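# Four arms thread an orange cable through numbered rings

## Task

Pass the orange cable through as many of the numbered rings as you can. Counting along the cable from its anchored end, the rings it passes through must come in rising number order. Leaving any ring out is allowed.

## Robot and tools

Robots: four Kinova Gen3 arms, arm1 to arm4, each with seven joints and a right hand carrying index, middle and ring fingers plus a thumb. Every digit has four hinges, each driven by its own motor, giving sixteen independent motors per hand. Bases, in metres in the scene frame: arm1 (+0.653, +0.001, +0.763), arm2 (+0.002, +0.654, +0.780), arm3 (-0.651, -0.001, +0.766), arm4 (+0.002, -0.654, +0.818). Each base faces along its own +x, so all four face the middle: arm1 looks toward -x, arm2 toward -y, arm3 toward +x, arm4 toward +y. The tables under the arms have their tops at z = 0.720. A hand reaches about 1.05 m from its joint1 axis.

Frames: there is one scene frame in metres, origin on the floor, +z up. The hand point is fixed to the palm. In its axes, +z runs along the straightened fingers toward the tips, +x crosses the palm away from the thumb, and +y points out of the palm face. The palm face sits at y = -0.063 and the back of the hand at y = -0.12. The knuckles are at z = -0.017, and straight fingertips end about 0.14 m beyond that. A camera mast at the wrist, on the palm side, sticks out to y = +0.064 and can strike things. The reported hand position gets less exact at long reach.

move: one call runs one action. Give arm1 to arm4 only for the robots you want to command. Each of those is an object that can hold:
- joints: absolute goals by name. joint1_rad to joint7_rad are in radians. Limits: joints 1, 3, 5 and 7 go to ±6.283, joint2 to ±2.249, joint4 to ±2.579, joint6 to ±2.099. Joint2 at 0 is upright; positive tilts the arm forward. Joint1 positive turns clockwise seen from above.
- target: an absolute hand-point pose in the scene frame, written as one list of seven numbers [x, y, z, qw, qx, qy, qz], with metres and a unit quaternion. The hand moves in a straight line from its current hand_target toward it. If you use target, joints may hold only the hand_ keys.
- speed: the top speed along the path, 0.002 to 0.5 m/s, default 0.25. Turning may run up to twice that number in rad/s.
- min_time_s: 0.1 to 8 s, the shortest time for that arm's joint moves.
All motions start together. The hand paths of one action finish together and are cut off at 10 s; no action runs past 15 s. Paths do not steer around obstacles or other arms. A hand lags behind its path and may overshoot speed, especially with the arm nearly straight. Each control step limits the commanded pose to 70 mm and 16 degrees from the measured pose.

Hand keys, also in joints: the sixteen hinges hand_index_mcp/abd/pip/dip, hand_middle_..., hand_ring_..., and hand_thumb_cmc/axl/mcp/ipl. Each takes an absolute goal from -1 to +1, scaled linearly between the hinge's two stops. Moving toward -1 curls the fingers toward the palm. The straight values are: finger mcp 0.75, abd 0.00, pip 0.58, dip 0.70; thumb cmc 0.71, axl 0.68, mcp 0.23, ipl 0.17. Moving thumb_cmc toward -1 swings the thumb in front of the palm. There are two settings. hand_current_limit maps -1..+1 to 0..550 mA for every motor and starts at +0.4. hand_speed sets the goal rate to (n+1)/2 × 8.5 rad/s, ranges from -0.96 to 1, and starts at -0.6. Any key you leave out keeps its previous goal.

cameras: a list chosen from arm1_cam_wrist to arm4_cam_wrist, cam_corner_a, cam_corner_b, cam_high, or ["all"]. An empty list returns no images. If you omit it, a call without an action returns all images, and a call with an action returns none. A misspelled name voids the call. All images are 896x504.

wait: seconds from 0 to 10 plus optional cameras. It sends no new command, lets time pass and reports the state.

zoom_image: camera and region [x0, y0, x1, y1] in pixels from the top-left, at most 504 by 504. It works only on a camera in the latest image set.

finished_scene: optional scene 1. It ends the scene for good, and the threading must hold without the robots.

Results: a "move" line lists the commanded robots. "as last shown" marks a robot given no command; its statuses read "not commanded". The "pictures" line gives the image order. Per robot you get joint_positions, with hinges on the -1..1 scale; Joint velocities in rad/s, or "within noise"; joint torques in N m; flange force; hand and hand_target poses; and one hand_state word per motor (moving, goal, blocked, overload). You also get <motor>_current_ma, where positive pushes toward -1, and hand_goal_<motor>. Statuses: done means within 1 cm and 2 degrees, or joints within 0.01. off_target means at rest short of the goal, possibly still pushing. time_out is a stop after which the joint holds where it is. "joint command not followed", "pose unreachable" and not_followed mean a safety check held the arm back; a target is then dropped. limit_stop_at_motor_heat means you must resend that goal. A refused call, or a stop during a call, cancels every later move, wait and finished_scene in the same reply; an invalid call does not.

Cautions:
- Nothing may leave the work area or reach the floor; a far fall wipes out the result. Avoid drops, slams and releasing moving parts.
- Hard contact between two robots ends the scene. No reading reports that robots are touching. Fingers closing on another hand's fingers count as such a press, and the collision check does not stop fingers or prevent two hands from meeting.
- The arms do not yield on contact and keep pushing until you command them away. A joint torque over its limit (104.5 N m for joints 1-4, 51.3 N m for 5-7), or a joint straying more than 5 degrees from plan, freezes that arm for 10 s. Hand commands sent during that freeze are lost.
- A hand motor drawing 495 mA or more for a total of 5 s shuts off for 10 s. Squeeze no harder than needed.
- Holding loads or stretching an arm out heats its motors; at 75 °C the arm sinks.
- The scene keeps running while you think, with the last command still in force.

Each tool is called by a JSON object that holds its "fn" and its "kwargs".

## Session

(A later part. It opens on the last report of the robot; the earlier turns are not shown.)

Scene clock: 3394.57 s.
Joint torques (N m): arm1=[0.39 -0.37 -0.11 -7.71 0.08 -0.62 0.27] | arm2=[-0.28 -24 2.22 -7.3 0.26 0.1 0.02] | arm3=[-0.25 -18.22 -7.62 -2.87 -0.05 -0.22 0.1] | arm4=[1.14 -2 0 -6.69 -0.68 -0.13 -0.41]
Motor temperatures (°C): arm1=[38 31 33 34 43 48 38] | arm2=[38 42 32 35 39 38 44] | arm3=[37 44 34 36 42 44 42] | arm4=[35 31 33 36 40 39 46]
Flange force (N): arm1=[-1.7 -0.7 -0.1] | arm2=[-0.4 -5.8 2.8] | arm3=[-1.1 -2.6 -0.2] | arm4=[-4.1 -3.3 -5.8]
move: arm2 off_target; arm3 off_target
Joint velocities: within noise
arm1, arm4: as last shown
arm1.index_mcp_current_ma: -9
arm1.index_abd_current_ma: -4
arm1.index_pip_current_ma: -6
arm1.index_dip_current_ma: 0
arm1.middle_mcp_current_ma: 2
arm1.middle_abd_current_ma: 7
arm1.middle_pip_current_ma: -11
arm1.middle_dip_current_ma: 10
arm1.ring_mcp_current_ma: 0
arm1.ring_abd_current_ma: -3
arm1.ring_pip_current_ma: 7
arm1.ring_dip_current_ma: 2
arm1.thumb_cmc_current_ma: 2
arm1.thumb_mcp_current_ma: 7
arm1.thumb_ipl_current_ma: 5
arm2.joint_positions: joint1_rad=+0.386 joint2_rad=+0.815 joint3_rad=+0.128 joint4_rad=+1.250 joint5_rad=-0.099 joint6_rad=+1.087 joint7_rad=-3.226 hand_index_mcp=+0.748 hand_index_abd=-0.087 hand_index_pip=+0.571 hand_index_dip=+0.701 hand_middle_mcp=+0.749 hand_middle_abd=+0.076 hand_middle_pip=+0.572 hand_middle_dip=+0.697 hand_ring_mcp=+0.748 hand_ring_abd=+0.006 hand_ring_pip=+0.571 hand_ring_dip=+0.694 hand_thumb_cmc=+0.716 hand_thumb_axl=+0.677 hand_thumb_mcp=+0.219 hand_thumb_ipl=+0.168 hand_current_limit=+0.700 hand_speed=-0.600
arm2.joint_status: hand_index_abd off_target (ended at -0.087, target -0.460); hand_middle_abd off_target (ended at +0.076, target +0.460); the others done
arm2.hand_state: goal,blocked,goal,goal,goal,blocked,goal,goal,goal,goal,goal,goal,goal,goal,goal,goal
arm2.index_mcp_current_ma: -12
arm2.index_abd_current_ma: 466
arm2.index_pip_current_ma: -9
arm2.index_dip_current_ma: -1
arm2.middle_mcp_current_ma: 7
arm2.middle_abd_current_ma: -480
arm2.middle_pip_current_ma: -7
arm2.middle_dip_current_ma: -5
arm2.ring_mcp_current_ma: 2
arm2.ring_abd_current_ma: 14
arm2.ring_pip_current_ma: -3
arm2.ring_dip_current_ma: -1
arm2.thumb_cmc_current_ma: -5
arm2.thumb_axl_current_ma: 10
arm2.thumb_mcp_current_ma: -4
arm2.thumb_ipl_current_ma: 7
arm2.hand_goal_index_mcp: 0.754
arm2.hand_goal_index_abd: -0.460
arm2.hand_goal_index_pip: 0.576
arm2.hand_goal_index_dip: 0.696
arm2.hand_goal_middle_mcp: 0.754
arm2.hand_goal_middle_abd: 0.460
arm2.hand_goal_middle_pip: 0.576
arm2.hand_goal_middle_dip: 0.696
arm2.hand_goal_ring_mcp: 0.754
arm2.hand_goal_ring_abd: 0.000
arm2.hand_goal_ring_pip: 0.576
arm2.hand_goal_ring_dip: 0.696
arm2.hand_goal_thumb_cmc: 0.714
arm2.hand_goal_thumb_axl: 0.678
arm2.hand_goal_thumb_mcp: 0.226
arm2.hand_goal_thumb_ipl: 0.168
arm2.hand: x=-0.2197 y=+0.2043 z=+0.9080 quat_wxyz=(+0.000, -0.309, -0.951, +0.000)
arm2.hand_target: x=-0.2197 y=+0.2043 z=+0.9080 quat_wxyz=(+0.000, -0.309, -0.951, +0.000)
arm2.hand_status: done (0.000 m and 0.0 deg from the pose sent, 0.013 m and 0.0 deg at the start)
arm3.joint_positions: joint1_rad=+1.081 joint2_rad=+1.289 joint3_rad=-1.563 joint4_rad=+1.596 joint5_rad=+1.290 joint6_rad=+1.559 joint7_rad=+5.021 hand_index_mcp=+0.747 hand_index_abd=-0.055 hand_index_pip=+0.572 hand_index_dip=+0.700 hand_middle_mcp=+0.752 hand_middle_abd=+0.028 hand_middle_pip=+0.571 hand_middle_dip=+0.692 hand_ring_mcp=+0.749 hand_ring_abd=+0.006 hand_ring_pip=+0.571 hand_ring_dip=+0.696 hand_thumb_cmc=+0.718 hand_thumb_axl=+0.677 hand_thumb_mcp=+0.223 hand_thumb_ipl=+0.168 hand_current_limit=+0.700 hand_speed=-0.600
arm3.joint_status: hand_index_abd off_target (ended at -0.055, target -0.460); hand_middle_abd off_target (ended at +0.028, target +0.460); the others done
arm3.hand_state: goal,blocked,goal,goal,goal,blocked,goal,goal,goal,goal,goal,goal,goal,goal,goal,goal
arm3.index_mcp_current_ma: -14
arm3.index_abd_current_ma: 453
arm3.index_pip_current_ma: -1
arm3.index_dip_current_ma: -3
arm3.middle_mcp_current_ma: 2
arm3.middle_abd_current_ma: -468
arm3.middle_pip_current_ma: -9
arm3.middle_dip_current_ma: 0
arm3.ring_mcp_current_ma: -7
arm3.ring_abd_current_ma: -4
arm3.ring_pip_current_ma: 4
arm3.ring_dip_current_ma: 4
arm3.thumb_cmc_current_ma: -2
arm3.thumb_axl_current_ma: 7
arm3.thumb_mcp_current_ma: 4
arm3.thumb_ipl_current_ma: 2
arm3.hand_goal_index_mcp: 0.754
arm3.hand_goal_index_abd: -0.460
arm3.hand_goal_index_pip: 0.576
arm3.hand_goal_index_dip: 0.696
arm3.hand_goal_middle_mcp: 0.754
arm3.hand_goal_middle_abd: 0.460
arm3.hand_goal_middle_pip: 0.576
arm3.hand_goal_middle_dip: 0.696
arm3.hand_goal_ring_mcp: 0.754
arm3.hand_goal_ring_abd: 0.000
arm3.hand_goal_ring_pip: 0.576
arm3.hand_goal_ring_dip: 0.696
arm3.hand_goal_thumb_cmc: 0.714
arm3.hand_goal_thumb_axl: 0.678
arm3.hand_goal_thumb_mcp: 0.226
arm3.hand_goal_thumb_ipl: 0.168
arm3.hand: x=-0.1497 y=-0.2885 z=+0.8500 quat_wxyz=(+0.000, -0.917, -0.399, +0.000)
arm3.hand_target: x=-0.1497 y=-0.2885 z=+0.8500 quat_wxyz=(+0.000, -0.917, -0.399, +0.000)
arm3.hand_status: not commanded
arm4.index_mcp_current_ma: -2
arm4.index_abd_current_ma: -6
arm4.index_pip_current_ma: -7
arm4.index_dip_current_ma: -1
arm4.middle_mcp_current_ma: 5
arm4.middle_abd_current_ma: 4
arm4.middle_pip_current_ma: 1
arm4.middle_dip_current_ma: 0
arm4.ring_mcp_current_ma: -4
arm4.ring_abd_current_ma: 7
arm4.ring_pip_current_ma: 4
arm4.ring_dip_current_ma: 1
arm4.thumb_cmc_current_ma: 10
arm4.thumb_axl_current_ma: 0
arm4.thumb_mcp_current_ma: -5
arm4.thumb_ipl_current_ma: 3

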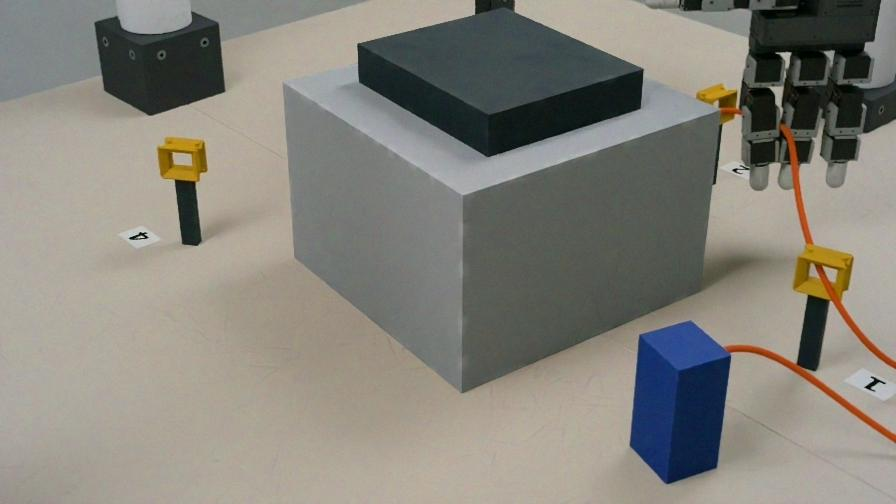

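{"fn": "move", "kwargs": {"arm3": {"target": [-0.092, -0.3187, 0.900, 0, -0.8339, -0.5518, 0], "speed": 0.12}, "arm2": {"target": [-0.2574, 0.1431, 0.890, 0, -0.2588, -0.9659, 0], "speed": 0.12}, "cameras": ["cam_high","cam_corner_a","cam_corner_b","arm3_cam_wrist"]}}

{"fn": "zoom_image", "kwargs": {"camera": "cam_corner_a", "region": [400, 304, 700, 504]}}

{"fn": "zoom_image", "kwargs": {"camera": "cam_high", "region": [320, 240, 460, 380]}}

Scene clock: 3403.17 s.
Joint torques (N m): arm1=[0.41 -0.42 -0.1 -7.68 0.1 -0.62 0.25] | arm2=[-0.27 -27.2 2.1 -8.05 0.29 -0.01 0.03] | arm3=[-0.25 -20.24 -7.31 -2.84 -0.03 -0.25 0.1] | arm4=[1.09 -1.94 0 -6.72 -0.69 -0.11 -0.4]
Motor temperatures (°C): arm1=[38 31 33 34 43 48 38] | arm2=[38 42 32 35 39 38 44] | arm3=[37 44 34 36 42 44 42] | arm4=[35 31 33 36 40 39 46]
Flange force (N): arm1=[-1.8 -0.7 -0.3] | arm2=[0.1 -7.3 2.2] | arm3=[0.0 -2.7 0.2] | arm4=[-4.0 -3.2 -5.5]
move: arm2 done; arm3 done
Joint velocities: within noise
arm1.joint_positions: joint1_rad=-0.211 joint2_rad=-0.447 joint3_rad=-0.107 joint4_rad=+1.431 joint5_rad=-0.069 joint6_rad=+1.964 joint7_rad=+1.761 hand_index_mcp=+0.753 hand_index_abd=+0.000 hand_index_pip=+0.577 hand_index_dip=+0.696 hand_middle_mcp=+0.753 hand_middle_abd=+0.000 hand_middle_pip=+0.577 hand_middle_dip=+0.696 hand_ring_mcp=+0.753 hand_ring_abd=+0.000 hand_ring_pip=+0.577 hand_ring_dip=+0.696 hand_thumb_cmc=+0.714 hand_thumb_axl=+0.677 hand_thumb_mcp=+0.222 hand_thumb_ipl=+0.168 hand_current_limit=+0.400 hand_speed=-0.600
arm1.joint_status: not commanded
arm1.hand_state: goal,goal,goal,goal,goal,goal,goal,goal,goal,goal,overload,goal,goal,goal,goal,goal
arm1.index_mcp_current_ma: -8
arm1.index_abd_current_ma: 1
arm1.index_pip_current_ma: -11
arm1.index_dip_current_ma: -1
arm1.middle_mcp_current_ma: 1
arm1.middle_abd_current_ma: 13
arm1.middle_pip_current_ma: -9
arm1.middle_dip_current_ma: 6
arm1.ring_mcp_current_ma: -3
arm1.ring_abd_current_ma: 0
arm1.ring_pip_current_ma: 7
arm1.ring_dip_current_ma: 0
arm1.thumb_cmc_current_ma: 3
arm1.thumb_axl_current_ma: -7
arm1.thumb_mcp_current_ma: 6
arm1.thumb_ipl_current_ma: -1
arm1.hand_goal_index_mcp: 0.754
arm1.hand_goal_index_abd: 0.000
arm1.hand_goal_index_pip: 0.576
arm1.hand_goal_index_dip: 0.696
arm1.hand_goal_middle_mcp: 0.754
arm1.hand_goal_middle_abd: 0.000
arm1.hand_goal_middle_pip: 0.576
arm1.hand_goal_middle_dip: 0.696
arm1.hand_goal_ring_mcp: 0.754
arm1.hand_goal_ring_abd: 0.000
arm1.hand_goal_ring_pip: 0.576
arm1.hand_goal_ring_dip: 0.696
arm1.hand_goal_thumb_cmc: 0.714
arm1.hand_goal_thumb_axl: 0.678
arm1.hand_goal_thumb_mcp: 0.226
arm1.hand_goal_thumb_ipl: 0.168
arm1.hand: x=+0.5493 y=-0.1310 z=+1.3069 quat_wxyz=(+0.021, +0.954, +0.285, -0.090)
arm1.hand_target: x=+0.5493 y=-0.1310 z=+1.3069 quat_wxyz=(+0.021, +0.954, +0.285, -0.090)
arm1.hand_status: not commanded
arm2.joint_positions: joint1_rad=+0.409 joint2_rad=+1.022 joint3_rad=+0.107 joint4_rad=+0.864 joint5_rad=-0.090 joint6_rad=+1.262 joint7_rad=-3.151 hand_index_mcp=+0.748 hand_index_abd=-0.087 hand_index_pip=+0.571 hand_index_dip=+0.701 hand_middle_mcp=+0.749 hand_middle_abd=+0.076 hand_middle_pip=+0.572 hand_middle_dip=+0.697 hand_ring_mcp=+0.748 hand_ring_abd=+0.006 hand_ring_pip=+0.571 hand_ring_dip=+0.694 hand_thumb_cmc=+0.716 hand_thumb_axl=+0.677 hand_thumb_mcp=+0.219 hand_thumb_ipl=+0.168 hand_current_limit=+0.700 hand_speed=-0.600
arm2.joint_status: not commanded
arm2.hand_state: goal,blocked,goal,goal,goal,blocked,goal,goal,goal,goal,goal,goal,goal,goal,goal,goal
arm2.index_mcp_current_ma: -13
arm2.index_abd_current_ma: 467
arm2.index_pip_current_ma: -11
arm2.index_dip_current_ma: -7
arm2.middle_mcp_current_ma: 4
arm2.middle_abd_current_ma: -476
arm2.middle_pip_current_ma: -5
arm2.middle_dip_current_ma: -6
arm2.ring_mcp_current_ma: 7
arm2.ring_abd_current_ma: 5
arm2.ring_pip_current_ma: 2
arm2.ring_dip_current_ma: -6
arm2.thumb_cmc_current_ma: -7
arm2.thumb_axl_current_ma: 6
arm2.thumb_mcp_current_ma: -3
arm2.thumb_ipl_current_ma: 10
arm2.hand_goal_index_mcp: 0.754
arm2.hand_goal_index_abd: -0.460
arm2.hand_goal_index_pip: 0.576
arm2.hand_goal_index_dip: 0.696
arm2.hand_goal_middle_mcp: 0.754
arm2.hand_goal_middle_abd: 0.460
arm2.hand_goal_middle_pip: 0.576
arm2.hand_goal_middle_dip: 0.696
arm2.hand_goal_ring_mcp: 0.754
arm2.hand_goal_ring_abd: 0.000
arm2.hand_goal_ring_pip: 0.576
arm2.hand_goal_ring_dip: 0.696
arm2.hand_goal_thumb_cmc: 0.714
arm2.hand_goal_thumb_axl: 0.678
arm2.hand_goal_thumb_mcp: 0.226
arm2.hand_goal_thumb_ipl: 0.168
arm2.hand: x=-0.2574 y=+0.1431 z=+0.8900 quat_wxyz=(+0.000, -0.259, -0.966, +0.000)
arm2.hand_target: x=-0.2574 y=+0.1431 z=+0.8900 quat_wxyz=(+0.000, -0.259, -0.966, +0.000)
arm2.hand_status: done (0.000 m and 0.0 deg from the pose sent, 0.074 m and 6.0 deg at the start)
arm3.joint_positions: joint1_rad=+1.047 joint2_rad=+1.261 joint3_rad=-1.610 joint4_rad=+1.331 joint5_rad=+1.280 joint6_rad=+1.682 joint7_rad=+5.576 hand_index_mcp=+0.749 hand_index_abd=-0.056 hand_index_pip=+0.580 hand_index_dip=+0.700 hand_middle_mcp=+0.751 hand_middle_abd=+0.028 hand_middle_pip=+0.582 hand_middle_dip=+0.701 hand_ring_mcp=+0.749 hand_ring_abd=+0.006 hand_ring_pip=+0.571 hand_ring_dip=+0.696 hand_thumb_cmc=+0.710 hand_thumb_axl=+0.677 hand_thumb_mcp=+0.223 hand_thumb_ipl=+0.168 hand_current_limit=+0.700 hand_speed=-0.600
arm3.joint_status: not commanded
arm3.hand_state: goal,blocked,goal,goal,goal,blocked,goal,goal,goal,goal,goal,goal,goal,goal,goal,goal
arm3.index_mcp_current_ma: -9
arm3.index_abd_current_ma: 461
arm3.index_pip_current_ma: 3
arm3.index_dip_current_ma: -1
arm3.middle_mcp_current_ma: -6
arm3.middle_abd_current_ma: -462
arm3.middle_pip_current_ma: 2
arm3.middle_dip_current_ma: 12
arm3.ring_mcp_current_ma: 4
arm3.ring_abd_current_ma: -9
arm3.ring_pip_current_ma: -2
arm3.ring_dip_current_ma: 4
arm3.thumb_cmc_current_ma: -2
arm3.thumb_axl_current_ma: 5
arm3.thumb_mcp_current_ma: -1
arm3.thumb_ipl_current_ma: -1
arm3.hand_goal_index_mcp: 0.754
arm3.hand_goal_index_abd: -0.460
arm3.hand_goal_index_pip: 0.576
arm3.hand_goal_index_dip: 0.696
arm3.hand_goal_middle_mcp: 0.754
arm3.hand_goal_middle_abd: 0.460
arm3.hand_goal_middle_pip: 0.576
arm3.hand_goal_middle_dip: 0.696
arm3.hand_goal_ring_mcp: 0.754
arm3.hand_goal_ring_abd: 0.000
arm3.hand_goal_ring_pip: 0.576
arm3.hand_goal_ring_dip: 0.696
arm3.hand_goal_thumb_cmc: 0.714
arm3.hand_goal_thumb_axl: 0.678
arm3.hand_goal_thumb_mcp: 0.226
arm3.hand_goal_thumb_ipl: 0.168
arm3.hand: x=-0.0920 y=-0.3187 z=+0.9000 quat_wxyz=(+0.000, -0.834, -0.552, +0.000)
arm3.hand_target: x=-0.0920 y=-0.3187 z=+0.9000 quat_wxyz=(+0.000, -0.834, -0.552, +0.000)
arm3.hand_status: done (0.000 m and 0.0 deg from the pose sent, 0.082 m and 20.0 deg at the start)
arm4.joint_positions: joint1_rad=-0.862 joint2_rad=-0.381 joint3_rad=-0.038 joint4_rad=+1.500 joint5_rad=-0.069 joint6_rad=+1.986 joint7_rad=+1.768 hand_index_mcp=+0.753 hand_index_abd=+0.000 hand_index_pip=+0.577 hand_index_dip=+0.696 hand_middle_mcp=+0.753 hand_middle_abd=+0.000 hand_middle_pip=+0.577 hand_middle_dip=+0.696 hand_ring_mcp=+0.753 hand_ring_abd=+0.000 hand_ring_pip=+0.577 hand_ring_dip=+0.696 hand_thumb_cmc=+0.714 hand_thumb_axl=+0.677 hand_thumb_mcp=+0.221 hand_thumb_ipl=+0.168 hand_current_limit=+0.400 hand_speed=-0.600
arm4.joint_status: not commanded
arm4.hand_state: goal,goal,goal,goal,goal,goal,goal,goal,goal,goal,goal,goal,goal,goal,goal,goal
arm4.index_mcp_current_ma: -3
arm4.index_abd_current_ma: -6
arm4.index_pip_current_ma: 4
arm4.index_dip_current_ma: 0
arm4.middle_mcp_current_ma: 10
arm4.middle_abd_current_ma: 9
arm4.middle_pip_current_ma: 3
arm4.middle_dip_current_ma: 4
arm4.ring_mcp_current_ma: 5
arm4.ring_abd_current_ma: 11
arm4.ring_pip_current_ma: 15
arm4.ring_dip_current_ma: 9
arm4.thumb_cmc_current_ma: 18
arm4.thumb_axl_current_ma: -6
arm4.thumb_mcp_current_ma: -5
arm4.thumb_ipl_current_ma: 5
arm4.hand_goal_index_mcp: 0.754
arm4.hand_goal_index_abd: 0.000
arm4.hand_goal_index_pip: 0.576
arm4.hand_goal_index_dip: 0.696
arm4.hand_goal_middle_mcp: 0.754
arm4.hand_goal_middle_abd: 0.000
arm4.hand_goal_middle_pip: 0.576
arm4.hand_goal_middle_dip: 0.696
arm4.hand_goal_ring_mcp: 0.754
arm4.hand_goal_ring_abd: 0.000
arm4.hand_goal_ring_pip: 0.576
arm4.hand_goal_ring_dip: 0.696
arm4.hand_goal_thumb_cmc: 0.714
arm4.hand_goal_thumb_axl: 0.678
arm4.hand_goal_thumb_mcp: 0.226
arm4.hand_goal_thumb_ipl: 0.168
arm4.hand: x=-0.1602 y=-0.6403 z=+1.3350 quat_wxyz=(-0.013, -0.978, +0.206, +0.028)
arm4.hand_target: x=-0.1602 y=-0.6403 z=+1.3350 quat_wxyz=(-0.013, -0.978, +0.206, +0.028)
arm4.hand_status: not commanded
pictures: arm3_cam_wrist, cam_corner_a, cam_corner_b, cam_high

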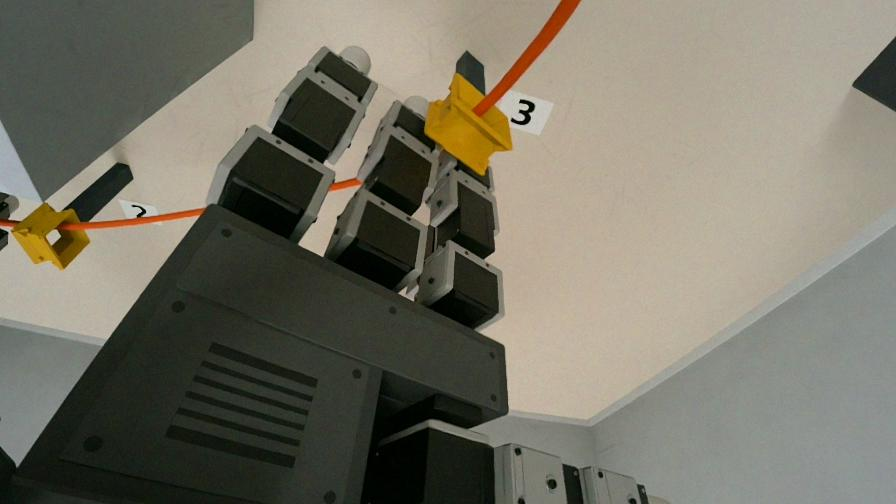

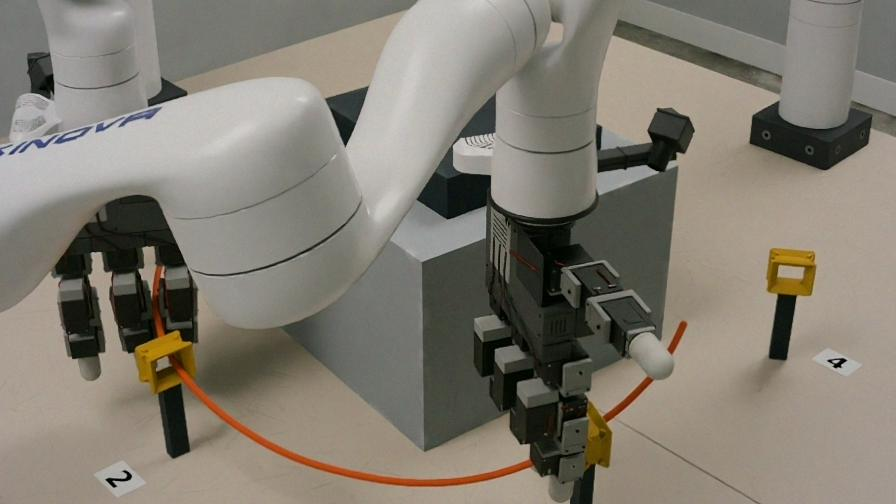

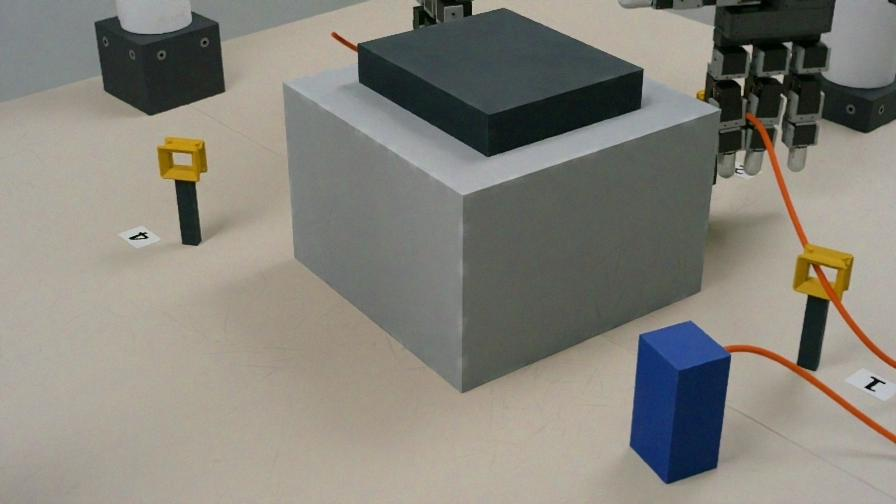

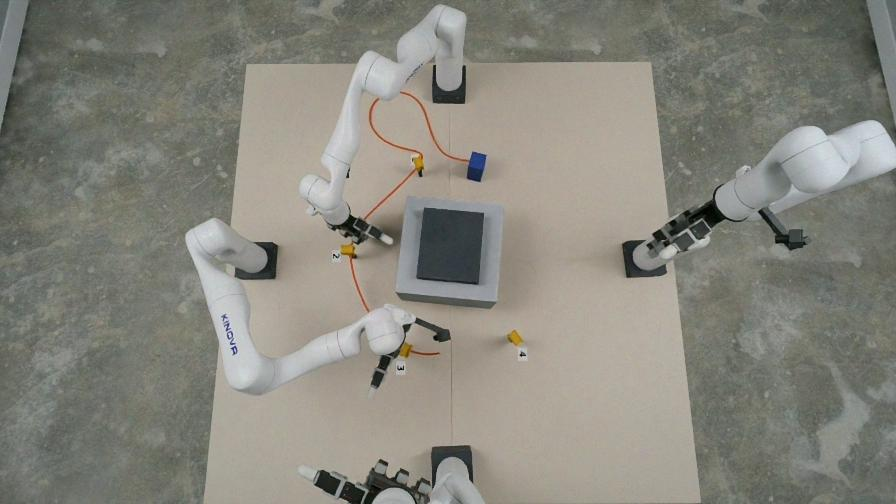

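Scaled by 1.680 from the camera's image (finer frame: 1280x720).

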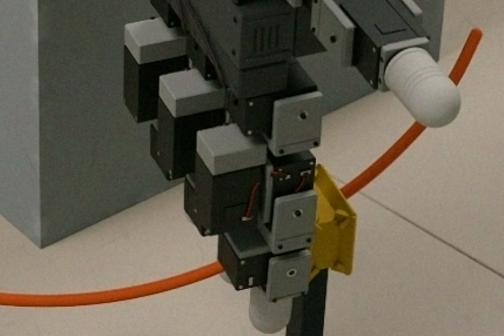

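Scaled by 3.600 from the camera's image (finer frame: 1280x720).

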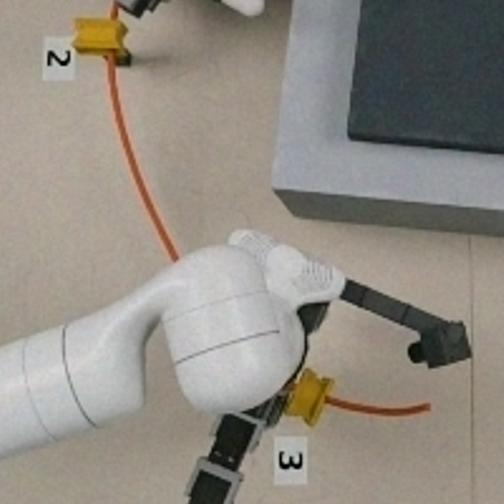

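{"fn": "move", "kwargs": {"arm3": {"joints": {"hand_index_abd": 0.14, "hand_middle_abd": -0.16, "hand_ring_abd": -0.2}}, "arm4": {"target": [0.12, -0.42, 1.10, 0, -0.7071, -0.7071, 0], "speed": 0.45, "joints": {"hand_index_abd": 0.13, "hand_middle_abd": -0.15, "hand_ring_abd": -0.18, "hand_current_limit": 0.7}}, "cameras": ["cam_high","cam_corner_a","cam_corner_b","arm3_cam_wrist"]}}

{"fn": "zoom_image", "kwargs": {"camera": "cam_corner_a", "region": [400, 304, 700, 504]}}

{"fn": "zoom_image", "kwargs": {"camera": "cam_high", "region": [320, 240, 500, 420]}}

Scene clock: 3449.63 s.
Joint torques (N m): arm1=[0.36 -0.41 -0.13 -7.66 0.11 -0.62 0.25] | arm2=[-0.24 -27.17 2.14 -7.9 0.33 0.01 0.05] | arm3=[-0.3 -20.02 -7.36 -2.89 -0.12 -0.21 0.08] | arm4=[1.08 4.02 -3.81 -6.33 -0.5 0.04 -0.39]
Motor temperatures (°C): arm1=[38 31 33 34 43 48 38] | arm2=[38 42 32 35 39 38 44] | arm3=[37 44 34 36 42 44 42] | arm4=[35 31 33 36 40 39 46]
Flange force (N): arm1=[-1.8 -0.7 -0.4] | arm2=[0.0 -8.1 2.1] | arm3=[-0.1 -3.0 0.1] | arm4=[8.7 -3.6 -1.2]
move: arm3 done; arm4 done
Joint velocities: within noise
arm1, arm2: as last shown
arm1.index_mcp_current_ma: -5
arm1.index_abd_current_ma: -4
arm1.index_pip_current_ma: -10
arm1.index_dip_current_ma: -2
arm1.middle_abd_current_ma: 12
arm1.middle_dip_current_ma: 10
arm1.ring_mcp_current_ma: -5
arm1.ring_abd_current_ma: -5
arm1.ring_pip_current_ma: 11
arm1.ring_dip_current_ma: 2
arm1.thumb_cmc_current_ma: 5
arm1.thumb_axl_current_ma: -10
arm1.thumb_mcp_current_ma: 9
arm1.thumb_ipl_current_ma: 3
arm2.joint_positions: joint1_rad=+0.409 joint2_rad=+1.022 joint3_rad=+0.107 joint4_rad=+0.864 joint5_rad=-0.090 joint6_rad=+1.262 joint7_rad=-3.151 hand_index_mcp=+0.748 hand_index_abd=-0.087 hand_index_pip=+0.571 hand_index_dip=+0.701 hand_middle_mcp=+0.749 hand_middle_abd=+0.076 hand_middle_pip=+0.572 hand_middle_dip=+0.696 hand_ring_mcp=+0.748 hand_ring_abd=+0.006 hand_ring_pip=+0.571 hand_ring_dip=+0.694 hand_thumb_cmc=+0.716 hand_thumb_axl=+0.677 hand_thumb_mcp=+0.219 hand_thumb_ipl=+0.168 hand_current_limit=+0.700 hand_speed=-0.600
arm2.index_mcp_current_ma: -9
arm2.index_abd_current_ma: 466
arm2.index_pip_current_ma: -7
arm2.index_dip_current_ma: -3
arm2.middle_abd_current_ma: -478
arm2.middle_pip_current_ma: -10
arm2.middle_dip_current_ma: -1
arm2.ring_mcp_current_ma: 8
arm2.ring_abd_current_ma: 12
arm2.ring_pip_current_ma: 5
arm2.ring_dip_current_ma: -8
arm2.thumb_cmc_current_ma: -3
arm2.thumb_axl_current_ma: 4
arm2.thumb_mcp_current_ma: -10
arm2.thumb_ipl_current_ma: 7
arm3.joint_positions: joint1_rad=+1.047 joint2_rad=+1.261 joint3_rad=-1.610 joint4_rad=+1.331 joint5_rad=+1.280 joint6_rad=+1.682 joint7_rad=+5.576 hand_index_mcp=+0.750 hand_index_abd=+0.138 hand_index_pip=+0.580 hand_index_dip=+0.700 hand_middle_mcp=+0.751 hand_middle_abd=-0.157 hand_middle_pip=+0.570 hand_middle_dip=+0.700 hand_ring_mcp=+0.749 hand_ring_abd=-0.196 hand_ring_pip=+0.571 hand_ring_dip=+0.696 hand_thumb_cmc=+0.710 hand_thumb_axl=+0.677 hand_thumb_mcp=+0.223 hand_thumb_ipl=+0.168 hand_current_limit=+0.700 hand_speed=-0.600
arm3.joint_status: all done
arm3.hand_state: goal,goal,goal,goal,goal,goal,goal,goal,goal,goal,goal,goal,goal,goal,goal,goal
arm3.index_mcp_current_ma: -9
arm3.index_abd_current_ma: -5
arm3.index_pip_current_ma: 6
arm3.index_dip_current_ma: -5
arm3.middle_mcp_current_ma: 7
arm3.middle_abd_current_ma: -2
arm3.middle_pip_current_ma: 3
arm3.middle_dip_current_ma: -7
arm3.ring_mcp_current_ma: 18
arm3.ring_abd_current_ma: -3
arm3.ring_pip_current_ma: -2
arm3.ring_dip_current_ma: -8
arm3.thumb_cmc_current_ma: -8
arm3.thumb_axl_current_ma: 5
arm3.thumb_mcp_current_ma: 0
arm3.thumb_ipl_current_ma: 10
arm3.hand_goal_index_mcp: 0.754
arm3.hand_goal_index_abd: 0.140
arm3.hand_goal_index_pip: 0.576
arm3.hand_goal_index_dip: 0.696
arm3.hand_goal_middle_mcp: 0.754
arm3.hand_goal_middle_abd: -0.160
arm3.hand_goal_middle_pip: 0.576
arm3.hand_goal_middle_dip: 0.696
arm3.hand_goal_ring_mcp: 0.754
arm3.hand_goal_ring_abd: -0.200
arm3.hand_goal_ring_pip: 0.576
arm3.hand_goal_ring_dip: 0.696
arm3.hand_goal_thumb_cmc: 0.714
arm3.hand_goal_thumb_axl: 0.678
arm3.hand_goal_thumb_mcp: 0.226
arm3.hand_goal_thumb_ipl: 0.168
arm3.hand: x=-0.0920 y=-0.3187 z=+0.9000 quat_wxyz=(+0.000, -0.834, -0.552, +0.000)
arm3.hand_target: x=-0.0920 y=-0.3187 z=+0.9000 quat_wxyz=(+0.000, -0.834, -0.552, +0.000)
arm3.hand_status: not commanded
arm4.joint_positions: joint1_rad=-1.580 joint2_rad=-0.587 joint3_rad=+1.040 joint4_rad=+2.066 joint5_rad=+0.502 joint6_rad=+1.424 joint7_rad=+3.974 hand_index_mcp=+0.753 hand_index_abd=+0.124 hand_index_pip=+0.577 hand_index_dip=+0.696 hand_middle_mcp=+0.753 hand_middle_abd=-0.146 hand_middle_pip=+0.577 hand_middle_dip=+0.696 hand_ring_mcp=+0.753 hand_ring_abd=-0.178 hand_ring_pip=+0.577 hand_ring_dip=+0.696 hand_thumb_cmc=+0.707 hand_thumb_axl=+0.677 hand_thumb_mcp=+0.221 hand_thumb_ipl=+0.168 hand_current_limit=+0.700 hand_speed=-0.600
arm4.joint_status: all done
arm4.hand_state: goal,goal,goal,goal,goal,goal,goal,goal,goal,goal,goal,goal,goal,goal,goal,goal
arm4.index_mcp_current_ma: -5
arm4.index_abd_current_ma: -9
arm4.index_pip_current_ma: 2
arm4.index_dip_current_ma: -6
arm4.middle_mcp_current_ma: 8
arm4.middle_abd_current_ma: 9
arm4.middle_pip_current_ma: 3
arm4.middle_dip_current_ma: 1
arm4.ring_mcp_current_ma: 8
arm4.ring_abd_current_ma: 7
arm4.ring_pip_current_ma: 5
arm4.ring_dip_current_ma: 4
arm4.thumb_cmc_current_ma: 9
arm4.thumb_axl_current_ma: -6
arm4.thumb_mcp_current_ma: -4
arm4.thumb_ipl_current_ma: 4
arm4.hand_goal_index_mcp: 0.754
arm4.hand_goal_index_abd: 0.130
arm4.hand_goal_index_pip: 0.576
arm4.hand_goal_index_dip: 0.696
arm4.hand_goal_middle_mcp: 0.754
arm4.hand_goal_middle_abd: -0.150
arm4.hand_goal_middle_pip: 0.576
arm4.hand_goal_middle_dip: 0.696
arm4.hand_goal_ring_mcp: 0.754
arm4.hand_goal_ring_abd: -0.180
arm4.hand_goal_ring_pip: 0.576
arm4.hand_goal_ring_dip: 0.696
arm4.hand_goal_thumb_cmc: 0.714
arm4.hand_goal_thumb_axl: 0.678
arm4.hand_goal_thumb_mcp: 0.226
arm4.hand_goal_thumb_ipl: 0.168
arm4.hand: x=+0.1200 y=-0.4200 z=+1.1000 quat_wxyz=(+0.000, -0.707, -0.707, +0.000)
arm4.hand_target: x=+0.1200 y=-0.4200 z=+1.1000 quat_wxyz=(+0.000, -0.707, -0.707, +0.000)
arm4.hand_status: done (0.000 m and 0.0 deg from the pose sent, 0.427 m and 113.8 deg at the start)
pictures: arm3_cam_wrist, cam_corner_a, cam_corner_b, cam_high

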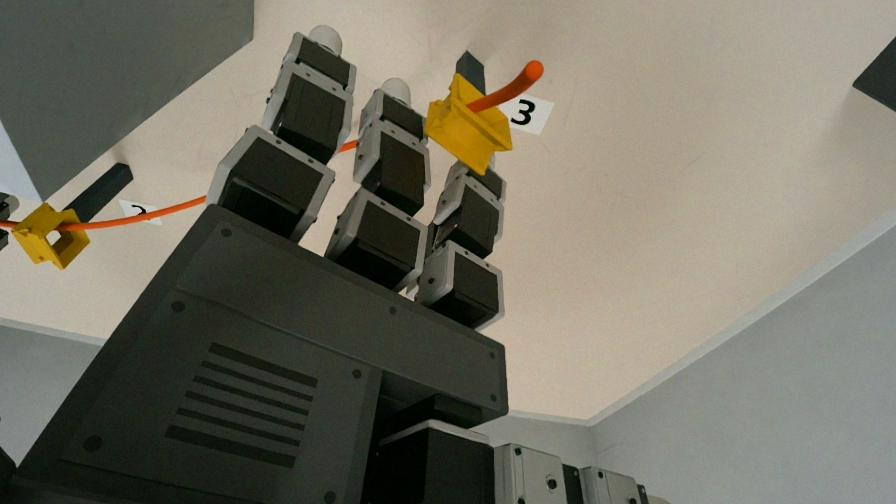

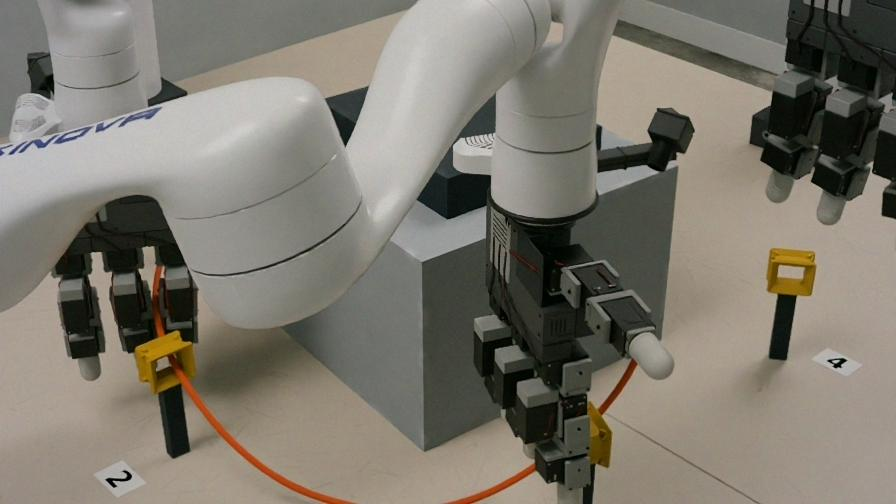

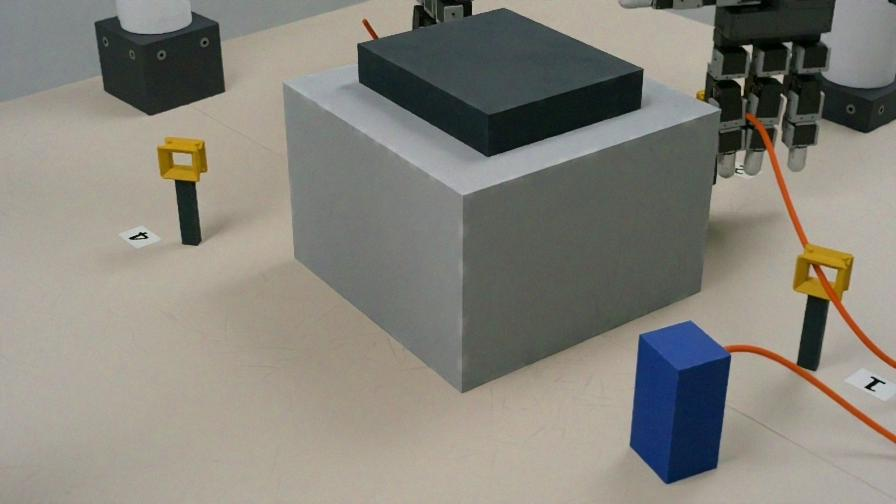

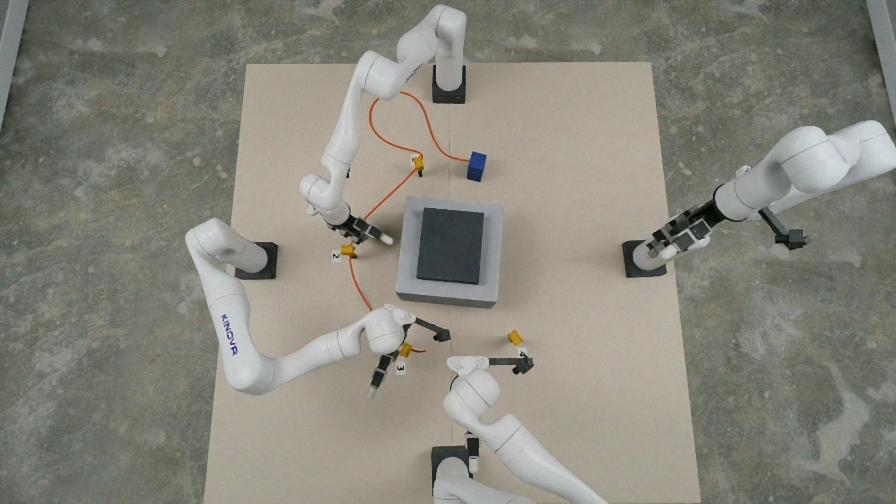

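Scaled by 1.680 from the camera's image (finer frame: 1280x720).

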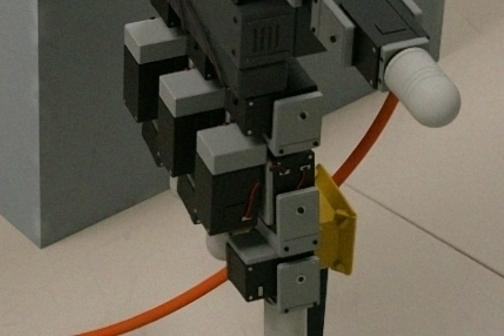

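Scaled by 2.800 from the camera's image (finer frame: 1280x720).

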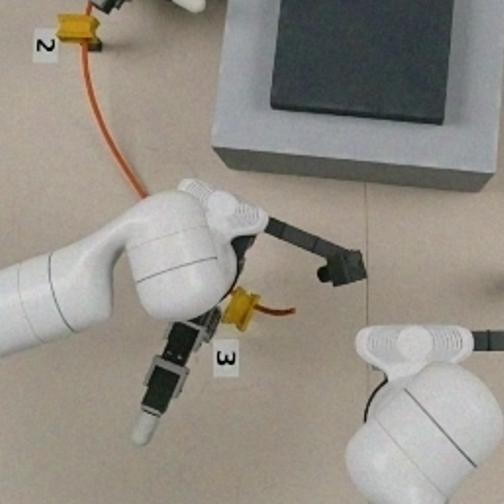

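{"fn": "move", "kwargs": {"arm3": {"target": [-0.30, -0.22, 1.03, 0, -0.8339, -0.5518, 0], "speed": 0.3}, "arm4": {"target": [0.03, -0.33, 1.05, 0, -0.7661, -0.6428, 0], "speed": 0.3}, "cameras": ["cam_high","cam_corner_a","cam_corner_b","arm4_cam_wrist"]}}

{"fn": "zoom_image", "kwargs": {"camera": "cam_corner_a", "region": [500, 304, 740, 504]}}

{"fn": "zoom_image", "kwargs": {"camera": "cam_high", "region": [340, 260, 480, 400]}}

{"fn": "zoom_image", "kwargs": {"camera": "cam_corner_b", "region": [320, 0, 420, 60]}}

Scene clock: 3553.30 s.
Joint torques (N m): arm1=[0.45 -0.4 -0.12 -7.7 0.09 -0.65 0.25] | arm2=[-0.29 -27.11 2.19 -7.94 0.31 -0.02 0.03] | arm3=[-0.25 -11.52 -5.54 -6.02 -0.13 -0.21 0.1] | arm4=[1.11 7.87 -4.27 -5.67 -0.5 0.03 -0.4]
Motor temperatures (°C): arm1=[38 31 33 34 43 48 38] | arm2=[38 42 32 35 39 38 44] | arm3=[37 44 34 36 42 44 42] | arm4=[35 31 33 36 40 39 46]
Flange force (N): arm1=[-1.7 -0.8 -0.3] | arm2=[0.1 -7.7 2.0] | arm3=[-0.3 -2.8 0.3] | arm4=[2.9 -4.2 -2.3]
move: arm3 done; arm4 done
Joint velocities: within noise
arm1, arm2: as last shown
arm1.index_mcp_current_ma: -10
arm1.index_abd_current_ma: -6
arm1.index_pip_current_ma: -8
arm1.index_dip_current_ma: -1
arm1.middle_mcp_current_ma: 3
arm1.middle_pip_current_ma: -12
arm1.middle_dip_current_ma: 9
arm1.ring_mcp_current_ma: -9
arm1.ring_abd_current_ma: -1
arm1.ring_pip_current_ma: 10
arm1.ring_dip_current_ma: 4
arm1.thumb_cmc_current_ma: 4
arm1.thumb_mcp_current_ma: 11
arm2.index_mcp_current_ma: -13
arm2.index_abd_current_ma: 465
arm2.index_pip_current_ma: -11
arm2.index_dip_current_ma: 1
arm2.middle_mcp_current_ma: 5
arm2.middle_abd_current_ma: -480
arm2.middle_pip_current_ma: -4
arm2.middle_dip_current_ma: -7
arm2.ring_mcp_current_ma: 3
arm2.ring_abd_current_ma: 11
arm2.ring_pip_current_ma: 0
arm2.thumb_cmc_current_ma: -2
arm2.thumb_axl_current_ma: 9
arm2.thumb_mcp_current_ma: -4
arm2.thumb_ipl_current_ma: 8
arm3.joint_positions: joint1_rad=+1.453 joint2_rad=+0.964 joint3_rad=-2.025 joint4_rad=+1.896 joint5_rad=+0.846 joint6_rad=+1.733 joint7_rad=+5.233 hand_index_mcp=+0.750 hand_index_abd=+0.138 hand_index_pip=+0.571 hand_index_dip=+0.698 hand_middle_mcp=+0.751 hand_middle_abd=-0.157 hand_middle_pip=+0.571 hand_middle_dip=+0.700 hand_ring_mcp=+0.749 hand_ring_abd=-0.196 hand_ring_pip=+0.571 hand_ring_dip=+0.696 hand_thumb_cmc=+0.718 hand_thumb_axl=+0.677 hand_thumb_mcp=+0.223 hand_thumb_ipl=+0.168 hand_current_limit=+0.700 hand_speed=-0.600
arm3.joint_status: not commanded
arm3.hand_state: goal,goal,goal,goal,goal,goal,goal,goal,goal,goal,goal,goal,goal,goal,goal,goal
arm3.index_mcp_current_ma: -10
arm3.index_abd_current_ma: -9
arm3.index_pip_current_ma: -1
arm3.index_dip_current_ma: -6
arm3.middle_mcp_current_ma: 13
arm3.middle_abd_current_ma: 10
arm3.middle_pip_current_ma: -9
arm3.middle_dip_current_ma: -2
arm3.ring_mcp_current_ma: 2
arm3.ring_abd_current_ma: -2
arm3.ring_pip_current_ma: 0
arm3.ring_dip_current_ma: 0
arm3.thumb_cmc_current_ma: 1
arm3.thumb_axl_current_ma: 3
arm3.thumb_mcp_current_ma: -1
arm3.thumb_ipl_current_ma: 6
arm3.hand_goal_index_mcp: 0.754
arm3.hand_goal_index_abd: 0.140
arm3.hand_goal_index_pip: 0.576
arm3.hand_goal_index_dip: 0.696
arm3.hand_goal_middle_mcp: 0.754
arm3.hand_goal_middle_abd: -0.160
arm3.hand_goal_middle_pip: 0.576
arm3.hand_goal_middle_dip: 0.696
arm3.hand_goal_ring_mcp: 0.754
arm3.hand_goal_ring_abd: -0.200
arm3.hand_goal_ring_pip: 0.576
arm3.hand_goal_ring_dip: 0.696
arm3.hand_goal_thumb_cmc: 0.714
arm3.hand_goal_thumb_axl: 0.678
arm3.hand_goal_thumb_mcp: 0.226
arm3.hand_goal_thumb_ipl: 0.168
arm3.hand: x=-0.3000 y=-0.2200 z=+1.0300 quat_wxyz=(+0.000, -0.834, -0.552, +0.000)
arm3.hand_target: x=-0.3000 y=-0.2200 z=+1.0300 quat_wxyz=(+0.000, -0.834, -0.552, +0.000)
arm3.hand_status: done (0.000 m and 0.0 deg from the pose sent, 0.264 m and 0.0 deg at the start)
arm4.joint_positions: joint1_rad=-2.268 joint2_rad=-0.549 joint3_rad=+1.676 joint4_rad=+1.910 joint5_rad=+0.582 joint6_rad=+1.232 joint7_rad=+3.714 hand_index_mcp=+0.753 hand_index_abd=+0.124 hand_index_pip=+0.577 hand_index_dip=+0.696 hand_middle_mcp=+0.753 hand_middle_abd=-0.146 hand_middle_pip=+0.577 hand_middle_dip=+0.696 hand_ring_mcp=+0.753 hand_ring_abd=-0.178 hand_ring_pip=+0.577 hand_ring_dip=+0.696 hand_thumb_cmc=+0.718 hand_thumb_axl=+0.677 hand_thumb_mcp=+0.221 hand_thumb_ipl=+0.168 hand_current_limit=+0.700 hand_speed=-0.600
arm4.joint_status: not commanded
arm4.hand_state: goal,goal,goal,goal,goal,goal,goal,goal,goal,goal,goal,goal,goal,goal,goal,goal
arm4.index_mcp_current_ma: -8
arm4.index_abd_current_ma: -6
arm4.index_pip_current_ma: 4
arm4.index_dip_current_ma: -1
arm4.middle_mcp_current_ma: 8
arm4.middle_abd_current_ma: 6
arm4.middle_pip_current_ma: 8
arm4.middle_dip_current_ma: 2
arm4.ring_mcp_current_ma: 5
arm4.ring_abd_current_ma: 11
arm4.ring_pip_current_ma: 2
arm4.ring_dip_current_ma: 9
arm4.thumb_cmc_current_ma: 14
arm4.thumb_axl_current_ma: -2
arm4.thumb_mcp_current_ma: -1
arm4.thumb_ipl_current_ma: 4
arm4.hand_goal_index_mcp: 0.754
arm4.hand_goal_index_abd: 0.130
arm4.hand_goal_index_pip: 0.576
arm4.hand_goal_index_dip: 0.696
arm4.hand_goal_middle_mcp: 0.754
arm4.hand_goal_middle_abd: -0.150
arm4.hand_goal_middle_pip: 0.576
arm4.hand_goal_middle_dip: 0.696
arm4.hand_goal_ring_mcp: 0.754
arm4.hand_goal_ring_abd: -0.180
arm4.hand_goal_ring_pip: 0.576
arm4.hand_goal_ring_dip: 0.696
arm4.hand_goal_thumb_cmc: 0.714
arm4.hand_goal_thumb_axl: 0.678
arm4.hand_goal_thumb_mcp: 0.226
arm4.hand_goal_thumb_ipl: 0.168
arm4.hand: x=+0.0300 y=-0.3300 z=+1.0500 quat_wxyz=(+0.000, -0.766, -0.643, +0.000)
arm4.hand_target: x=+0.0300 y=-0.3300 z=+1.0500 quat_wxyz=(+0.000, -0.766, -0.643, +0.000)
arm4.hand_status: done (0.000 m and 0.0 deg from the pose sent, 0.137 m and 10.0 deg at the start)
pictures: arm4_cam_wrist, cam_corner_a, cam_corner_b, cam_high

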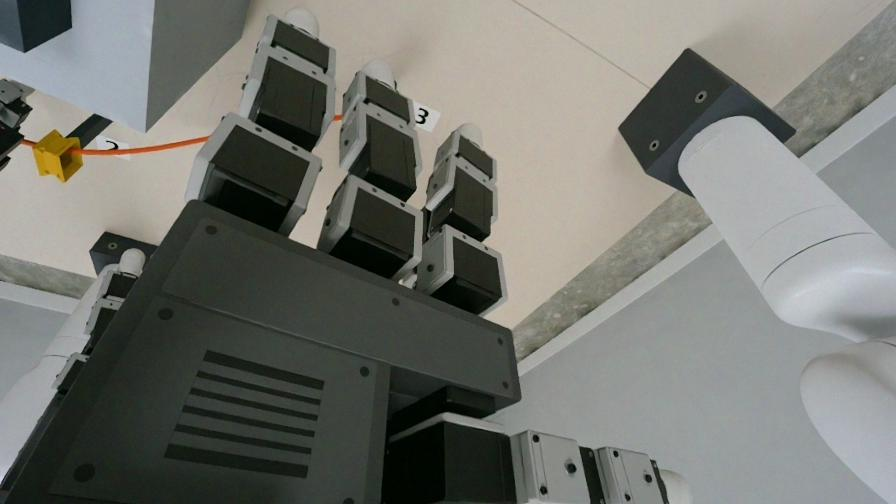

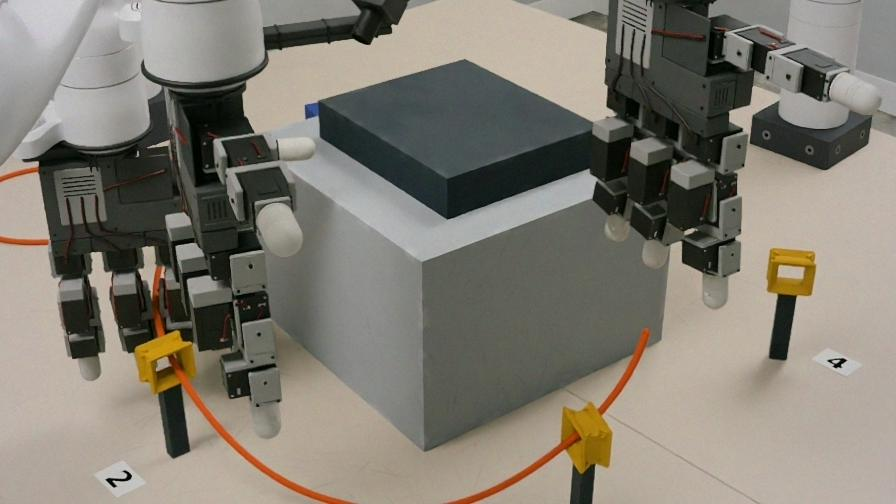

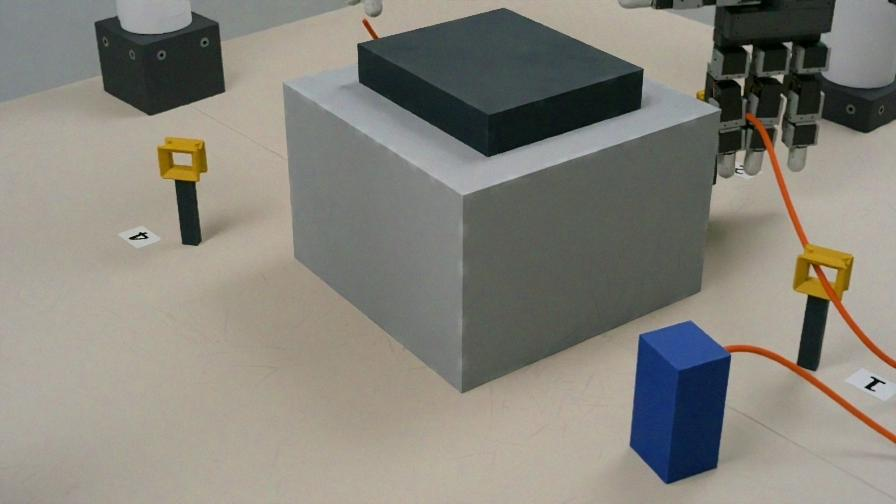

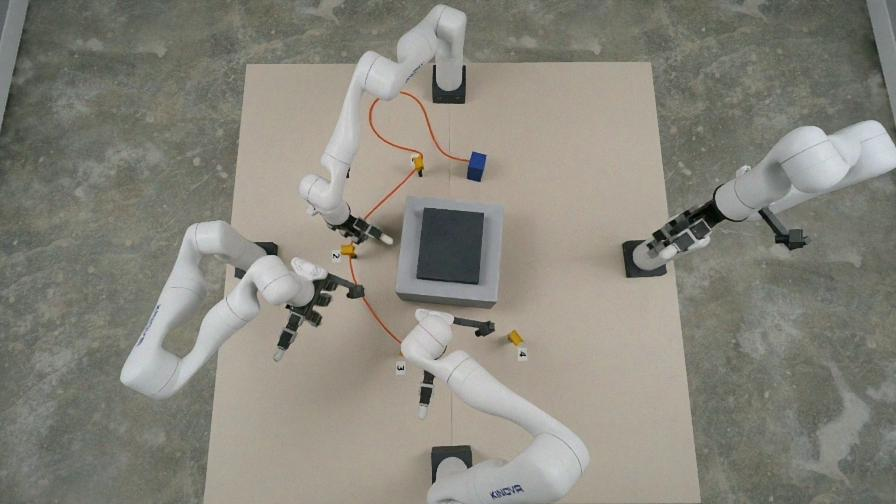

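Scaled by 2.100 from the camera's image (finer frame: 1280x720).

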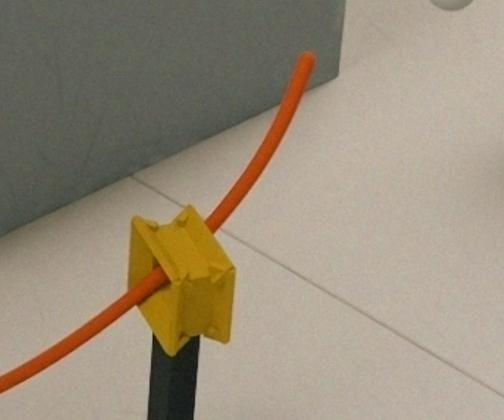

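Scaled by 3.600 from the camera's image (finer frame: 1280x720).

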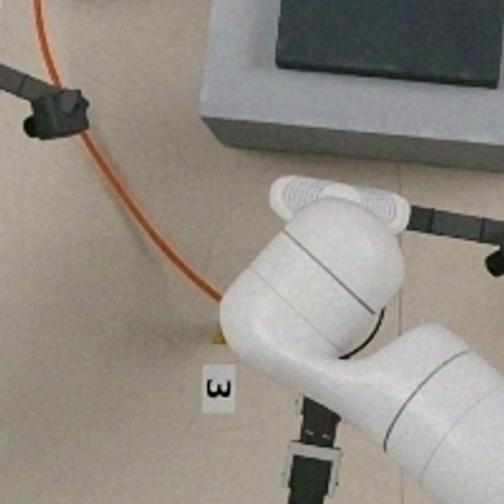

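Scaled by 5.040 from the camera's image (finer frame: 1280x720).

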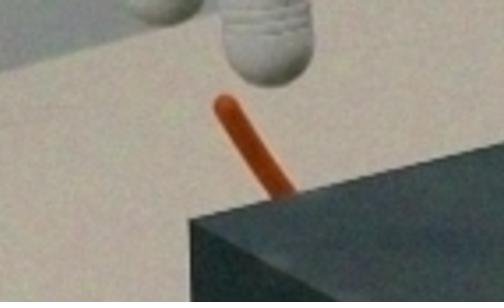

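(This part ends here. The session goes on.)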